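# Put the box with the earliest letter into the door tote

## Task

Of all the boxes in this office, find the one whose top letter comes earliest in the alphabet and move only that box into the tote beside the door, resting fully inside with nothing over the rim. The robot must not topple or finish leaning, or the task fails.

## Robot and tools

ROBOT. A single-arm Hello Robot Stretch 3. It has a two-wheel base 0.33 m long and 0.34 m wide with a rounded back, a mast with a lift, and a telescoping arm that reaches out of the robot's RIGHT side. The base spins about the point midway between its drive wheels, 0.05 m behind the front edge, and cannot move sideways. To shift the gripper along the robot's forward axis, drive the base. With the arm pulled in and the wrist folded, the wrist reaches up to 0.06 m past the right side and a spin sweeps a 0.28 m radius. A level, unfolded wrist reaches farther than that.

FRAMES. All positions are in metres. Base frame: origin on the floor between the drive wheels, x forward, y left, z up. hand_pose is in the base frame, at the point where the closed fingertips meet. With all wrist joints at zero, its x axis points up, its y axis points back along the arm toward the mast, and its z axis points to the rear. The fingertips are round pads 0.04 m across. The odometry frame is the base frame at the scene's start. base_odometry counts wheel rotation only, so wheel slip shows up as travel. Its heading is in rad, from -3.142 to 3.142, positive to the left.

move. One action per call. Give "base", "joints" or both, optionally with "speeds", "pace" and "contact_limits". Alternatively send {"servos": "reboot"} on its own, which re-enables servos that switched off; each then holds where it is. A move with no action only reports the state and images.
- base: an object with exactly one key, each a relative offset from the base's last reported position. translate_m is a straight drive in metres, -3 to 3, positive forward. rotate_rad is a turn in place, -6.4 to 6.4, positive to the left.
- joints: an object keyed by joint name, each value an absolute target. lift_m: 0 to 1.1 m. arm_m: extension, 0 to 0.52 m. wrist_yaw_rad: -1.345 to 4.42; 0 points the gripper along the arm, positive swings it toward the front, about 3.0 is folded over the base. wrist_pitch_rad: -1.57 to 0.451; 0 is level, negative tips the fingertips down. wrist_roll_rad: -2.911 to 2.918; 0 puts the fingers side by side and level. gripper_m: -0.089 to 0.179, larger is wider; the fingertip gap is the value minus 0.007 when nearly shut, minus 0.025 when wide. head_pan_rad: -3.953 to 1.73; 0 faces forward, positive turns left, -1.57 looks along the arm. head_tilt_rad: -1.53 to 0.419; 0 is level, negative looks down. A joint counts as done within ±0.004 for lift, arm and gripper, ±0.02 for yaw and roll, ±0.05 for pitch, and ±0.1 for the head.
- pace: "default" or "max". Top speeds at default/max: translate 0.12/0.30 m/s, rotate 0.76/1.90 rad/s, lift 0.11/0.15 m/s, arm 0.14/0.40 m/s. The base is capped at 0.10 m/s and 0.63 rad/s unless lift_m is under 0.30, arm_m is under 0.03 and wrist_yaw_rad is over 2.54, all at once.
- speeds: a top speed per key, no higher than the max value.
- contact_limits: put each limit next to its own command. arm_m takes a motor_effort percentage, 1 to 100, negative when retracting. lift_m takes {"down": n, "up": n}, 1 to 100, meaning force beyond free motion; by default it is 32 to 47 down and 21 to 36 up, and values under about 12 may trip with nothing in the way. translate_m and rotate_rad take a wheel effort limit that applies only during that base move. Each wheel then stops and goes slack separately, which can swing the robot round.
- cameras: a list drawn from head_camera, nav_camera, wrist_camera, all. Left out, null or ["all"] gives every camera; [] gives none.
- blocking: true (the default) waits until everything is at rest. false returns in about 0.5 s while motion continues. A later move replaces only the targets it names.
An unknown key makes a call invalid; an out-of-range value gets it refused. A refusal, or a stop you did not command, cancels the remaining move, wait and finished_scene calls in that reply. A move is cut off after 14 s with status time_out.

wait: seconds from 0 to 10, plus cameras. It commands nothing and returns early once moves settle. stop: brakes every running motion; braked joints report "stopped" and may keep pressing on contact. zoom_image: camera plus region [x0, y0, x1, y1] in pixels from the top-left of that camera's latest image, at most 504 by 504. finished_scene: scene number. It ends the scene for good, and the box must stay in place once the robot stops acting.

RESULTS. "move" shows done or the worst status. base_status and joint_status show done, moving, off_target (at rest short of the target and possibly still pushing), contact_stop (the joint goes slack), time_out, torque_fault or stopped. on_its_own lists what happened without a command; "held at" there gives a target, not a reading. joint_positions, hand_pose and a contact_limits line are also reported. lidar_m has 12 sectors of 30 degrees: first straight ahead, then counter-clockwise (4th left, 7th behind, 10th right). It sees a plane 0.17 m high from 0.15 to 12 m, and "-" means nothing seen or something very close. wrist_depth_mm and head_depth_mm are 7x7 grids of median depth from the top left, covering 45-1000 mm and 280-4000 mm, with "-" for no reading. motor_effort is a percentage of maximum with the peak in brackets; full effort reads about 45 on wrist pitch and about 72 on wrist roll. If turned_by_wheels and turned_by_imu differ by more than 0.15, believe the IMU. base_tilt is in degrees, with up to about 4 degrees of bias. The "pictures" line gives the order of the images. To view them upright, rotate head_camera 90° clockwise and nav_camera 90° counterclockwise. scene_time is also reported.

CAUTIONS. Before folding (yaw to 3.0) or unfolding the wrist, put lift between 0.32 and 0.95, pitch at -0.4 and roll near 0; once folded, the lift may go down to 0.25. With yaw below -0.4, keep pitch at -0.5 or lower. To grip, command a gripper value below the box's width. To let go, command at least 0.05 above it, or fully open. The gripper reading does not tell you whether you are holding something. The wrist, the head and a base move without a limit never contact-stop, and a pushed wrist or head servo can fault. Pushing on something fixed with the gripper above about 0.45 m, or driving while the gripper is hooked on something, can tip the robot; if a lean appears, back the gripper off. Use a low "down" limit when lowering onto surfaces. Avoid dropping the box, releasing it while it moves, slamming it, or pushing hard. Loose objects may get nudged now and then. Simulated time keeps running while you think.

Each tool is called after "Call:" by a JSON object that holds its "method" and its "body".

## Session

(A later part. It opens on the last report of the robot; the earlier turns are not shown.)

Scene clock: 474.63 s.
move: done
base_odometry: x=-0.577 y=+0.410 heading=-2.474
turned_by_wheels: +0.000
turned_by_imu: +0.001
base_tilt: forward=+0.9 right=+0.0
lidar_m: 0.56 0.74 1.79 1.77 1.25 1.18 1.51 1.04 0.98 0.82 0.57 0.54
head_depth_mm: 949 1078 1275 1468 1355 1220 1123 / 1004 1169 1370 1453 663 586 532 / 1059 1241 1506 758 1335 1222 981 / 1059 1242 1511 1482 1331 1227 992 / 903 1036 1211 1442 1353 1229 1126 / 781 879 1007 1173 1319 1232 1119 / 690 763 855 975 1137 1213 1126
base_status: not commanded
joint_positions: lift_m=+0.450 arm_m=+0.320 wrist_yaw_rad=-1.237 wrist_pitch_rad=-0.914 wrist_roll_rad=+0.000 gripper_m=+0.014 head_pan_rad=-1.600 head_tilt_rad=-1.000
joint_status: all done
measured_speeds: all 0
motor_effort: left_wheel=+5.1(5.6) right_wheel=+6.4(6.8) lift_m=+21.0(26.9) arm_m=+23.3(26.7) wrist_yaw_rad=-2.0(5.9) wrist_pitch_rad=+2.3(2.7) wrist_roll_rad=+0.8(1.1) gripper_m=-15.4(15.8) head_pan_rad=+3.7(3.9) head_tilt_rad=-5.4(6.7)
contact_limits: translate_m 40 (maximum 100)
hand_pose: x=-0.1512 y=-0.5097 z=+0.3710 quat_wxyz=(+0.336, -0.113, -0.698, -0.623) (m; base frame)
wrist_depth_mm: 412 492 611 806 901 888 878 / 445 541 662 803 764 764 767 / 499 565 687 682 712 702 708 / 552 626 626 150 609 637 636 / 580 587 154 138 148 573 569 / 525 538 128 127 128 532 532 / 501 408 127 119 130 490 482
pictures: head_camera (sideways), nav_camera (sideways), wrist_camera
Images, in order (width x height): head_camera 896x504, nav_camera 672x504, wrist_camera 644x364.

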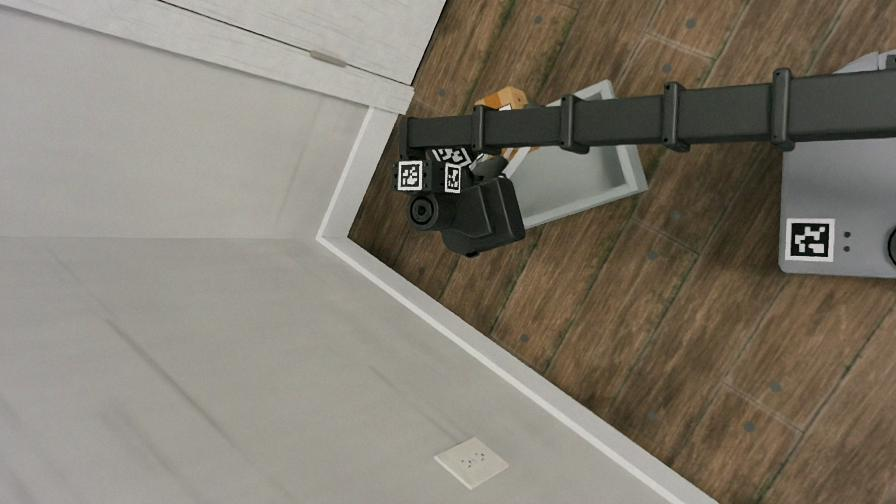

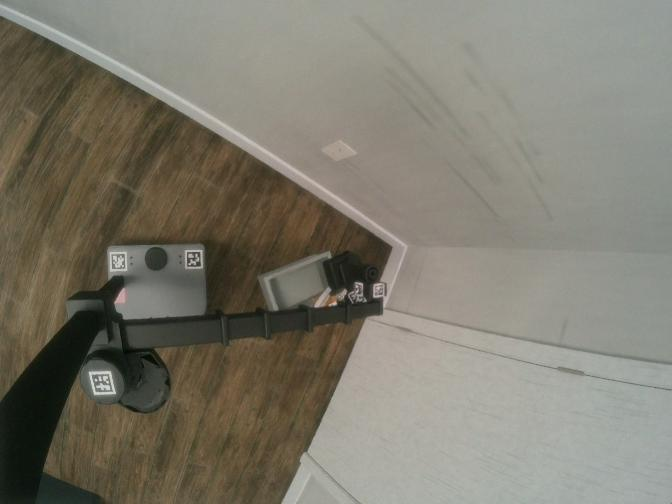

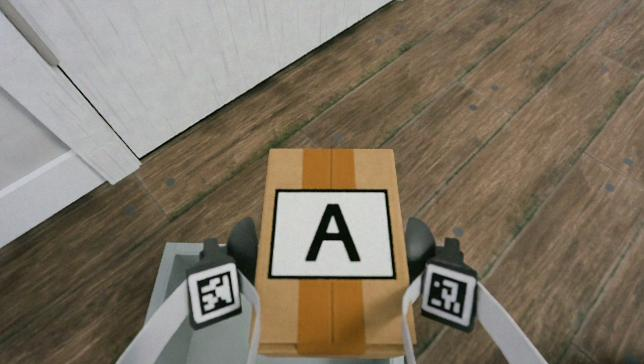

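Call:
{"method": "move", "body": {"base": {"translate_m": 0.04}, "joints": {"arm_m": 0.375, "lift_m": 0.38}, "cameras": ["head_camera", "wrist_camera"]}}

Call:
{"method": "zoom_image", "body": {"camera": "head_camera", "region": [440, 60, 680, 260]}}

Call:
{"method": "zoom_image", "body": {"camera": "wrist_camera", "region": [60, 160, 560, 364]}}

Scene clock: 519.47 s.
move: done
base_odometry: x=-0.608 y=+0.386 heading=-2.474
turned_by_wheels: +0.000
turned_by_imu: +0.001
base_tilt: forward=+1.0 right=-0.1
lidar_m: 0.52 0.69 1.68 1.82 1.29 1.22 1.53 1.05 1.00 0.76 0.54 0.51
head_depth_mm: 975 1111 1296 1472 1349 1217 1112 / 1026 1188 1421 1477 1244 674 596 / 1076 1263 1535 845 1315 1209 980 / 997 1176 1435 1464 1344 1218 994 / 842 966 1133 1361 1351 1218 1123 / 730 817 939 1096 1291 1230 1124 / 644 710 798 914 1066 1197 1130
base_status: done
joint_positions: lift_m=+0.380 arm_m=+0.375 wrist_yaw_rad=-1.237 wrist_pitch_rad=-0.914 wrist_roll_rad=+0.000 gripper_m=+0.014 head_pan_rad=-1.600 head_tilt_rad=-1.000
joint_status: all done
measured_speeds: all 0
motor_effort: left_wheel=+8.2(10.2) right_wheel=+2.1(10.3) lift_m=+20.3(22.4) arm_m=+22.9(25.7) wrist_yaw_rad=-1.6(2.3) wrist_pitch_rad=+2.6(2.8) wrist_roll_rad=+0.8(1.0) gripper_m=-14.7(16.1) head_pan_rad=+1.9(4.1) head_tilt_rad=-5.0(6.0)
hand_pose: x=-0.1512 y=-0.5647 z=+0.3010 quat_wxyz=(+0.336, -0.113, -0.698, -0.623) (m; base frame)
wrist_depth_mm: 385 452 555 733 760 755 747 / 429 505 640 675 670 676 667 / 481 570 594 597 600 608 600 / 527 554 540 151 532 549 549 / 503 499 154 137 147 496 498 / 469 456 128 127 128 458 455 / 427 314 127 119 121 417 422
pictures: head_camera (sideways), wrist_camera
Images, in order (width x height): head_camera 896x504, wrist_camera 644x364.

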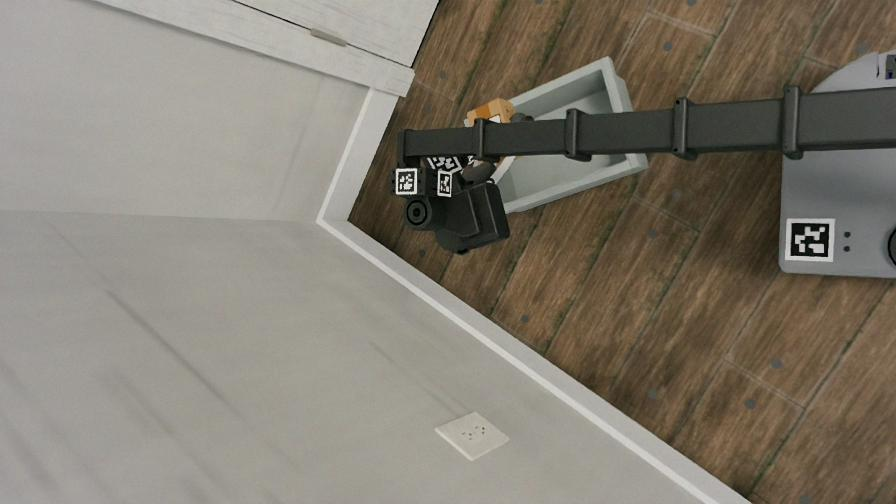

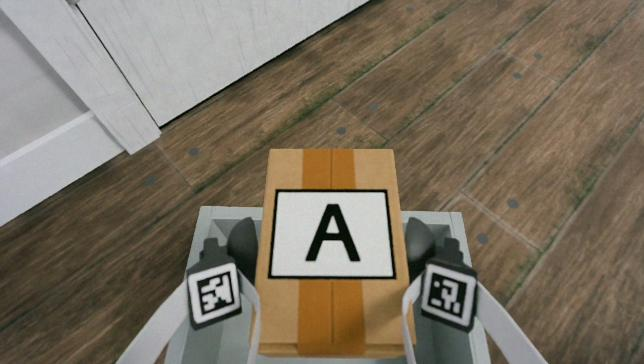

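Scaled by 2.100 from the camera's 896x504 image, which has a finer 1280x720 frame.

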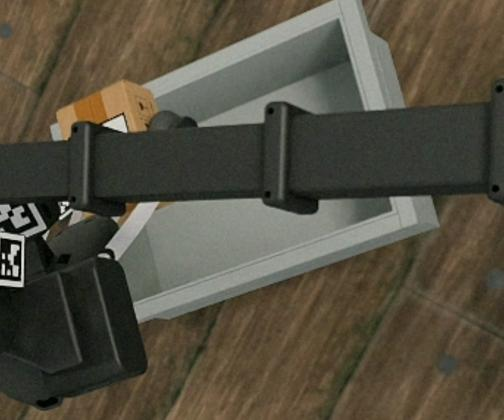

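Scaled by 1.008.

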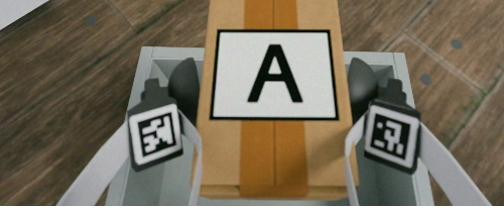

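Call:
{"method": "move", "body": {"base": {"translate_m": -0.008}, "joints": {"arm_m": 0.378, "lift_m": 0.22}, "contact_limits": {"lift_m": {"down": 12}}, "cameras": ["head_camera", "wrist_camera"]}}

Scene clock: 536.60 s.
move: done
base_odometry: x=-0.602 y=+0.390 heading=-2.474
turned_by_wheels: +0.000
turned_by_imu: +0.001
base_tilt: forward=+0.9 right=-0.1
lidar_m: 0.53 0.70 1.70 1.82 1.28 1.21 1.53 1.05 0.57 0.53 0.54 0.52
head_depth_mm: 971 1087 1288 1479 1347 1227 1125 / 1022 1191 1414 1512 1297 1209 972 / 1076 1259 1534 1504 1074 1193 957 / 1010 1185 1452 1505 1333 1225 989 / 855 977 1152 1375 1360 1229 1121 / 740 830 950 1110 1302 1230 1122 / 654 721 809 927 1071 1198 1127
base_status: done
joint_positions: lift_m=+0.220 arm_m=+0.378 wrist_yaw_rad=-1.237 wrist_pitch_rad=-0.914 wrist_roll_rad=+0.000 gripper_m=+0.014 head_pan_rad=-1.600 head_tilt_rad=-1.000
joint_status: all done
measured_speeds: all 0
motor_effort: left_wheel=-4.9(8.6) right_wheel=-6.0(10.2) lift_m=+20.2(22.6) arm_m=+18.0(24.9) wrist_yaw_rad=-1.7(2.1) wrist_pitch_rad=+2.4(2.8) wrist_roll_rad=+0.8(1.1) gripper_m=-14.6(16.0) head_pan_rad=+1.8(4.0) head_tilt_rad=-5.0(5.9)
contact_limits: lift_m down 12 (down: maximum 72; up: maximum 65)
hand_pose: x=-0.1512 y=-0.5677 z=+0.1410 quat_wxyz=(+0.336, -0.113, -0.698, -0.623) (m; base frame)
wrist_depth_mm: 378 464 483 497 489 489 481 / 416 435 435 435 440 438 433 / 396 387 245 235 237 235 391 / 358 246 271 150 261 249 354 / 330 231 156 137 148 256 317 / 188 216 129 127 128 235 195 / 171 191 128 120 130 208 175
pictures: head_camera (sideways), wrist_camera
Images, in order (width x height): head_camera 896x504, wrist_camera 644x364.

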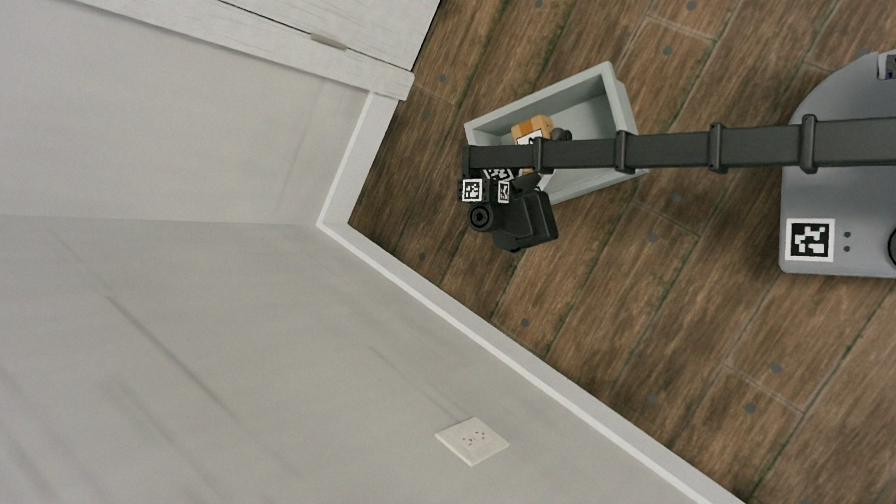

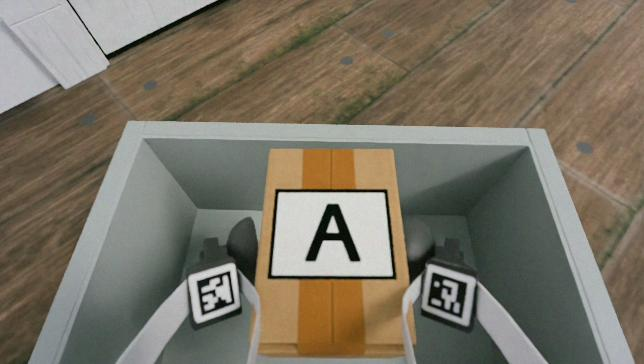

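Call:
{"method": "move", "body": {"joints": {"lift_m": 0.1}, "speeds": {"lift_m": 0.035}, "contact_limits": {"lift_m": {"down": 10}}, "cameras": ["head_camera", "wrist_camera"]}}

Scene clock: 544.30 s.
move: contact_stop
base_odometry: x=-0.602 y=+0.390 heading=-2.474
turned_by_wheels: +0.000
turned_by_imu: +0.001
base_tilt: forward=+1.1 right=+0.0
lidar_m: 0.53 0.70 1.70 1.81 1.28 1.21 1.53 1.05 1.00 0.78 0.54 0.52
head_depth_mm: 969 1090 1292 1477 1358 1222 1122 / 1019 1187 1416 1508 1300 1223 979 / 1079 1257 1539 1503 1096 1176 947 / 1008 1189 1453 1517 1333 1226 990 / 852 982 1148 1375 1354 1223 1119 / 739 828 949 1111 1300 1233 1123 / 654 721 813 924 1077 1203 1122
base_status: not commanded
joint_positions: lift_m=+0.110 arm_m=+0.378 wrist_yaw_rad=-1.240 wrist_pitch_rad=-0.902 wrist_roll_rad=+0.000 gripper_m=+0.014 head_pan_rad=-1.600 head_tilt_rad=-1.001
joint_status: lift_m contact_stop (moved -0.110 of -0.120)
measured_speeds: all 0
on_its_own: lift_m is slack since a contact_stop (your +0.100 is given up)
motor_effort: left_wheel=-5.1(5.9) right_wheel=+5.4(6.8) lift_m=+25.8(25.9) arm_m=+1.7(11.1) wrist_yaw_rad=+1.1(2.1) wrist_pitch_rad=+0.1(3.5) wrist_roll_rad=+0.8(1.1) gripper_m=-15.0(16.1) head_pan_rad=+1.9(4.1) head_tilt_rad=-3.9(5.3)
contact_limits: lift_m down 10 (down: maximum 72; up: maximum 65)
hand_pose: x=-0.1539 y=-0.5682 z=+0.0325 quat_wxyz=(+0.339, -0.119, -0.697, -0.621) (m; base frame)
wrist_depth_mm: 149 149 147 146 145 144 142 / 164 174 175 172 171 169 162 / 171 202 211 210 207 205 167 / 171 220 226 156 221 222 167 / 171 203 165 140 148 205 166 / 172 191 128 128 129 190 166 / 165 172 130 119 127 171 170
pictures: head_camera (sideways), wrist_camera
Images, in order (width x height): head_camera 896x504, wrist_camera 644x364.

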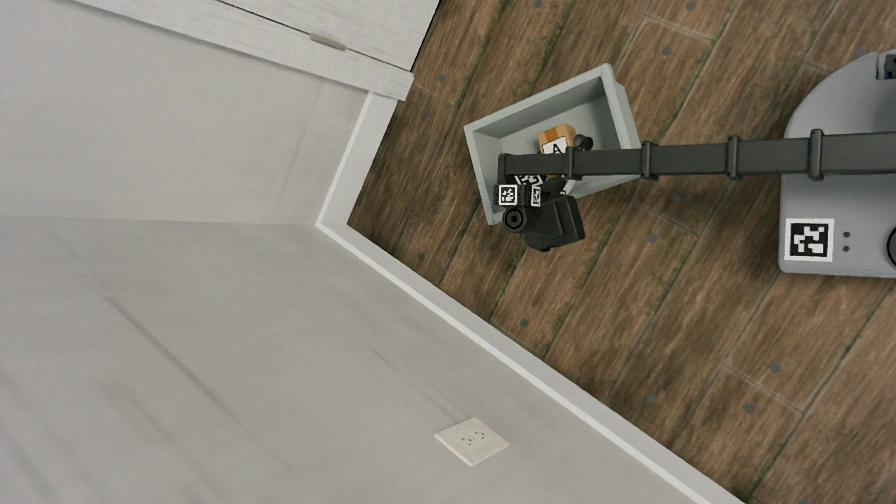

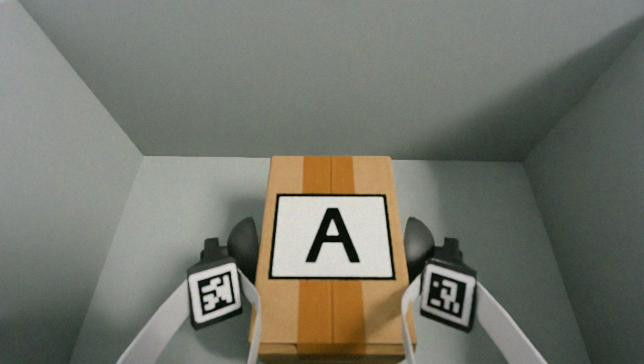

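Call:
{"method": "move", "body": {"joints": {"gripper_m": 0.05}, "cameras": []}}

Call:
{"method": "move", "body": {"joints": {"gripper_m": 0.065}, "cameras": []}}

Call:
{"method": "move", "body": {"joints": {"gripper_m": 0.08}, "cameras": []}}

Call:
{"method": "move", "body": {"joints": {"gripper_m": 0.13}, "cameras": ["wrist_camera"]}}

Scene clock: 549.33 s.
move: done
base_odometry: x=-0.602 y=+0.390 heading=-2.474
turned_by_wheels: +0.000
turned_by_imu: +0.001
base_tilt: forward=+1.0 right=-0.2
lidar_m: 0.53 0.70 1.70 1.82 1.28 1.21 1.53 1.05 1.00 0.77 0.54 0.52
head_depth_mm: 969 1097 1288 1481 1348 1217 1116 / 1021 1180 1408 1502 1313 1227 979 / 1078 1258 1535 1504 1088 1180 944 / 1008 1194 1450 1521 1334 1231 992 / 853 980 1151 1383 1351 1233 1118 / 738 831 949 1119 1295 1229 1125 / 654 723 811 924 1074 1199 1123
base_status: not commanded
joint_positions: lift_m=+0.110 arm_m=+0.378 wrist_yaw_rad=-1.240 wrist_pitch_rad=-0.902 wrist_roll_rad=+0.000 gripper_m=+0.050 head_pan_rad=-1.600 head_tilt_rad=-1.001
joint_status: all done
measured_speeds: all 0
on_its_own: lift_m is slack since a contact_stop (your +0.100 is given up)
motor_effort: left_wheel=-4.7(5.2) right_wheel=+5.5(6.1) lift_m=+25.7(26.0) arm_m=-8.0(8.1) wrist_yaw_rad=+0.7(1.4) wrist_pitch_rad=+0.4(0.4) wrist_roll_rad=+0.6(1.1) gripper_m=-6.6(79.4) head_pan_rad=+2.1(3.7) head_tilt_rad=-1.7(3.0)
contact_limits: lift_m down 10 (down: maximum 72; up: maximum 65)
hand_pose: x=-0.1539 y=-0.5682 z=+0.0325 quat_wxyz=(+0.339, -0.119, -0.697, -0.621) (m; base frame)
wrist_depth_mm: 149 148 148 146 146 144 143 / 165 174 173 172 171 170 162 / 171 204 210 209 207 205 168 / 171 217 224 166 226 221 167 / 171 204 165 145 151 206 167 / 172 191 129 129 129 189 166 / 165 172 127 119 121 171 170
pictures: none
No camera images: "cameras" was empty.

Scene clock: 550.03 s.
move: done
base_odometry: x=-0.602 y=+0.390 heading=-2.474
turned_by_wheels: +0.000
turned_by_imu: +0.000
base_tilt: forward=+1.1 right=-0.1
lidar_m: 0.53 0.70 1.69 1.81 1.28 1.21 1.52 1.05 1.00 0.78 0.55 0.52
head_depth_mm: 968 1094 1287 1469 1354 1224 1118 / 1018 1185 1410 1503 1306 1223 979 / 1080 1263 1527 1516 1093 1179 947 / 1008 1191 1454 1521 1329 1225 989 / 854 979 1151 1382 1360 1227 1124 / 740 831 954 1113 1305 1234 1126 / 653 722 812 926 1080 1196 1127
base_status: not commanded
joint_positions: lift_m=+0.110 arm_m=+0.378 wrist_yaw_rad=-1.240 wrist_pitch_rad=-0.902 wrist_roll_rad=+0.000 gripper_m=+0.065 head_pan_rad=-1.600 head_tilt_rad=-1.001
joint_status: all done
measured_speeds: all 0
on_its_own: lift_m is slack since a contact_stop (your +0.100 is given up)
motor_effort: left_wheel=-5.1(5.2) right_wheel=+5.8(6.0) lift_m=+25.9(26.1) arm_m=-10.3(10.3) wrist_yaw_rad=+0.7(1.3) wrist_pitch_rad=+0.3(0.3) wrist_roll_rad=+0.9(1.0) gripper_m=-2.4(59.3) head_pan_rad=+2.3(3.3) head_tilt_rad=-1.6(2.4)
contact_limits: lift_m down 10 (down: maximum 72; up: maximum 65)
hand_pose: x=-0.1539 y=-0.5682 z=+0.0325 quat_wxyz=(+0.339, -0.119, -0.697, -0.621) (m; base frame)
wrist_depth_mm: 149 148 147 147 146 144 143 / 164 175 174 172 170 169 162 / 171 204 210 208 206 203 167 / 171 219 227 166 225 222 166 / 172 203 158 145 150 206 167 / 172 190 130 129 129 190 166 / 164 175 128 119 121 171 170
pictures: none
No camera images: "cameras" was empty.

Scene clock: 550.73 s.
move: done
base_odometry: x=-0.602 y=+0.390 heading=-2.474
turned_by_wheels: +0.000
turned_by_imu: +0.000
base_tilt: forward=+1.0 right=+0.0
lidar_m: 0.53 0.70 1.70 1.82 1.28 1.21 1.53 1.05 1.00 0.78 0.54 0.52
head_depth_mm: 972 1096 1282 1476 1349 1223 1123 / 1025 1182 1409 1504 1309 1222 978 / 1073 1264 1529 1514 1092 1175 940 / 1010 1189 1446 1506 1324 1228 992 / 855 978 1147 1376 1356 1223 1121 / 739 830 950 1112 1293 1235 1123 / 654 722 811 924 1079 1195 1120
base_status: not commanded
joint_positions: lift_m=+0.110 arm_m=+0.378 wrist_yaw_rad=-1.240 wrist_pitch_rad=-0.902 wrist_roll_rad=+0.000 gripper_m=+0.080 head_pan_rad=-1.600 head_tilt_rad=-1.001
joint_status: all done
measured_speeds: all 0
on_its_own: lift_m is slack since a contact_stop (your +0.100 is given up)
motor_effort: left_wheel=-4.9(5.2) right_wheel=+5.6(6.0) lift_m=+25.9(26.1) arm_m=-11.7(11.8) wrist_yaw_rad=+1.1(1.6) wrist_pitch_rad=+0.1(0.3) wrist_roll_rad=+0.9(0.9) gripper_m=+0.6(62.6) head_pan_rad=+1.5(2.9) head_tilt_rad=-1.2(2.5)
contact_limits: lift_m down 10 (down: maximum 72; up: maximum 65)
hand_pose: x=-0.1539 y=-0.5682 z=+0.0325 quat_wxyz=(+0.339, -0.119, -0.697, -0.621) (m; base frame)
wrist_depth_mm: 150 149 147 147 146 144 142 / 164 175 173 172 170 169 163 / 170 203 209 208 207 206 168 / 171 217 227 166 226 220 167 / 172 204 207 153 155 205 166 / 171 191 133 140 133 190 166 / 163 108 130 130 174 122 170
pictures: none
No camera images: "cameras" was empty.

Scene clock: 551.77 s.
move: done
base_odometry: x=-0.602 y=+0.390 heading=-2.474
turned_by_wheels: +0.000
turned_by_imu: +0.000
base_tilt: forward=+1.0 right=-0.2
lidar_m: 0.53 0.70 1.70 1.82 1.28 1.21 1.53 1.05 1.00 0.78 0.55 0.52
head_depth_mm: 970 1095 1284 1476 1339 1217 1120 / 1022 1186 1420 1503 1303 1223 976 / 1073 1259 1519 1513 1093 1182 946 / 1011 1196 1459 1512 1340 1226 996 / 851 980 1149 1371 1356 1232 1123 / 741 830 952 1111 1302 1227 1121 / 654 722 812 926 1080 1197 1123
base_status: not commanded
joint_positions: lift_m=+0.110 arm_m=+0.378 wrist_yaw_rad=-1.240 wrist_pitch_rad=-0.902 wrist_roll_rad=+0.000 gripper_m=+0.130 head_pan_rad=-1.600 head_tilt_rad=-1.001
joint_status: all done
measured_speeds: all 0
on_its_own: lift_m is slack since a contact_stop (your +0.100 is given up)
motor_effort: left_wheel=-5.1(5.2) right_wheel=+6.0(6.0) lift_m=+25.7(25.9) arm_m=-14.3(14.6) wrist_yaw_rad=+0.7(1.6) wrist_pitch_rad=-0.1(0.3) wrist_roll_rad=+0.8(1.0) gripper_m=+0.2(92.4) head_pan_rad=+0.9(3.6) head_tilt_rad=-0.3(1.8)
contact_limits: lift_m down 10 (down: maximum 72; up: maximum 65)
hand_pose: x=-0.1539 y=-0.5682 z=+0.0325 quat_wxyz=(+0.339, -0.119, -0.697, -0.621) (m; base frame)
wrist_depth_mm: 149 149 147 146 145 144 143 / 164 173 174 172 171 169 162 / 170 204 210 209 206 205 167 / 170 220 226 167 226 222 166 / 172 204 208 152 204 204 166 / 173 125 147 140 187 124 165 / - 121 173 130 173 171 150
pictures: wrist_camera
Images, in order (width x height): wrist_camera 644x364.

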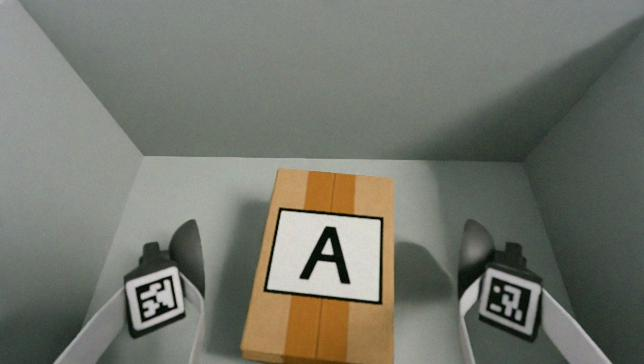

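Call:
{"method": "move", "body": {"joints": {"lift_m": 0.36}, "cameras": ["wrist_camera"]}}

Scene clock: 557.17 s.
move: done
base_odometry: x=-0.602 y=+0.390 heading=-2.474
turned_by_wheels: +0.000
turned_by_imu: +0.001
base_tilt: forward=+1.0 right=-0.2
lidar_m: 0.53 0.70 1.70 1.82 1.28 1.21 1.53 1.05 0.99 0.77 0.54 0.52
head_depth_mm: 964 1094 1288 1483 1353 1223 1122 / 1020 1181 1411 1494 1222 692 614 / 1076 1262 1524 864 1292 1210 967 / 1012 1191 1456 1480 1351 1233 992 / 855 979 1148 1384 1354 1221 1118 / 739 830 954 1113 1295 1231 1124 / 654 723 813 925 1078 1202 1123
base_status: not commanded
joint_positions: lift_m=+0.360 arm_m=+0.378 wrist_yaw_rad=-1.240 wrist_pitch_rad=-0.907 wrist_roll_rad=+0.000 gripper_m=+0.130 head_pan_rad=-1.600 head_tilt_rad=-1.000
joint_status: all done
measured_speeds: all 0
motor_effort: left_wheel=-4.9(5.2) right_wheel=+5.5(6.2) lift_m=+31.2(34.5) arm_m=-21.3(22.4) wrist_yaw_rad=+1.0(1.5) wrist_pitch_rad=+1.0(1.5) wrist_roll_rad=+0.9(1.1) gripper_m=-0.7(1.3) head_pan_rad=+2.3(3.8) head_tilt_rad=-0.6(1.7)
hand_pose: x=-0.1528 y=-0.5678 z=+0.2820 quat_wxyz=(+0.337, -0.117, -0.697, -0.622) (m; base frame)
wrist_depth_mm: 376 458 540 708 724 722 738 / 420 484 643 633 642 643 641 / 465 549 582 580 573 566 579 / 521 523 518 518 517 522 521 / 484 478 371 400 397 469 484 / 437 125 423 433 440 124 438 / - 125 405 364 398 289 402
pictures: wrist_camera
Images, in order (width x height): wrist_camera 644x364.

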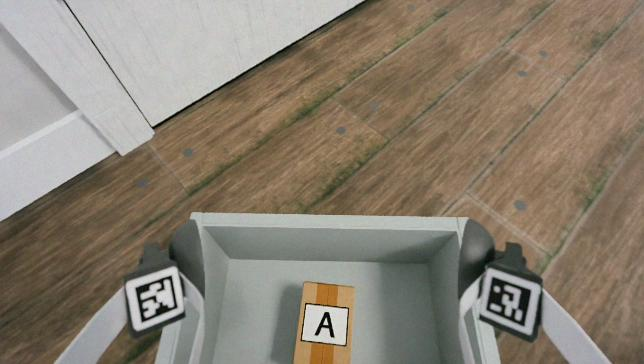

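Call:
{"method": "finished_scene", "body": {"scene": 3}}

The scene is finished: the task was done.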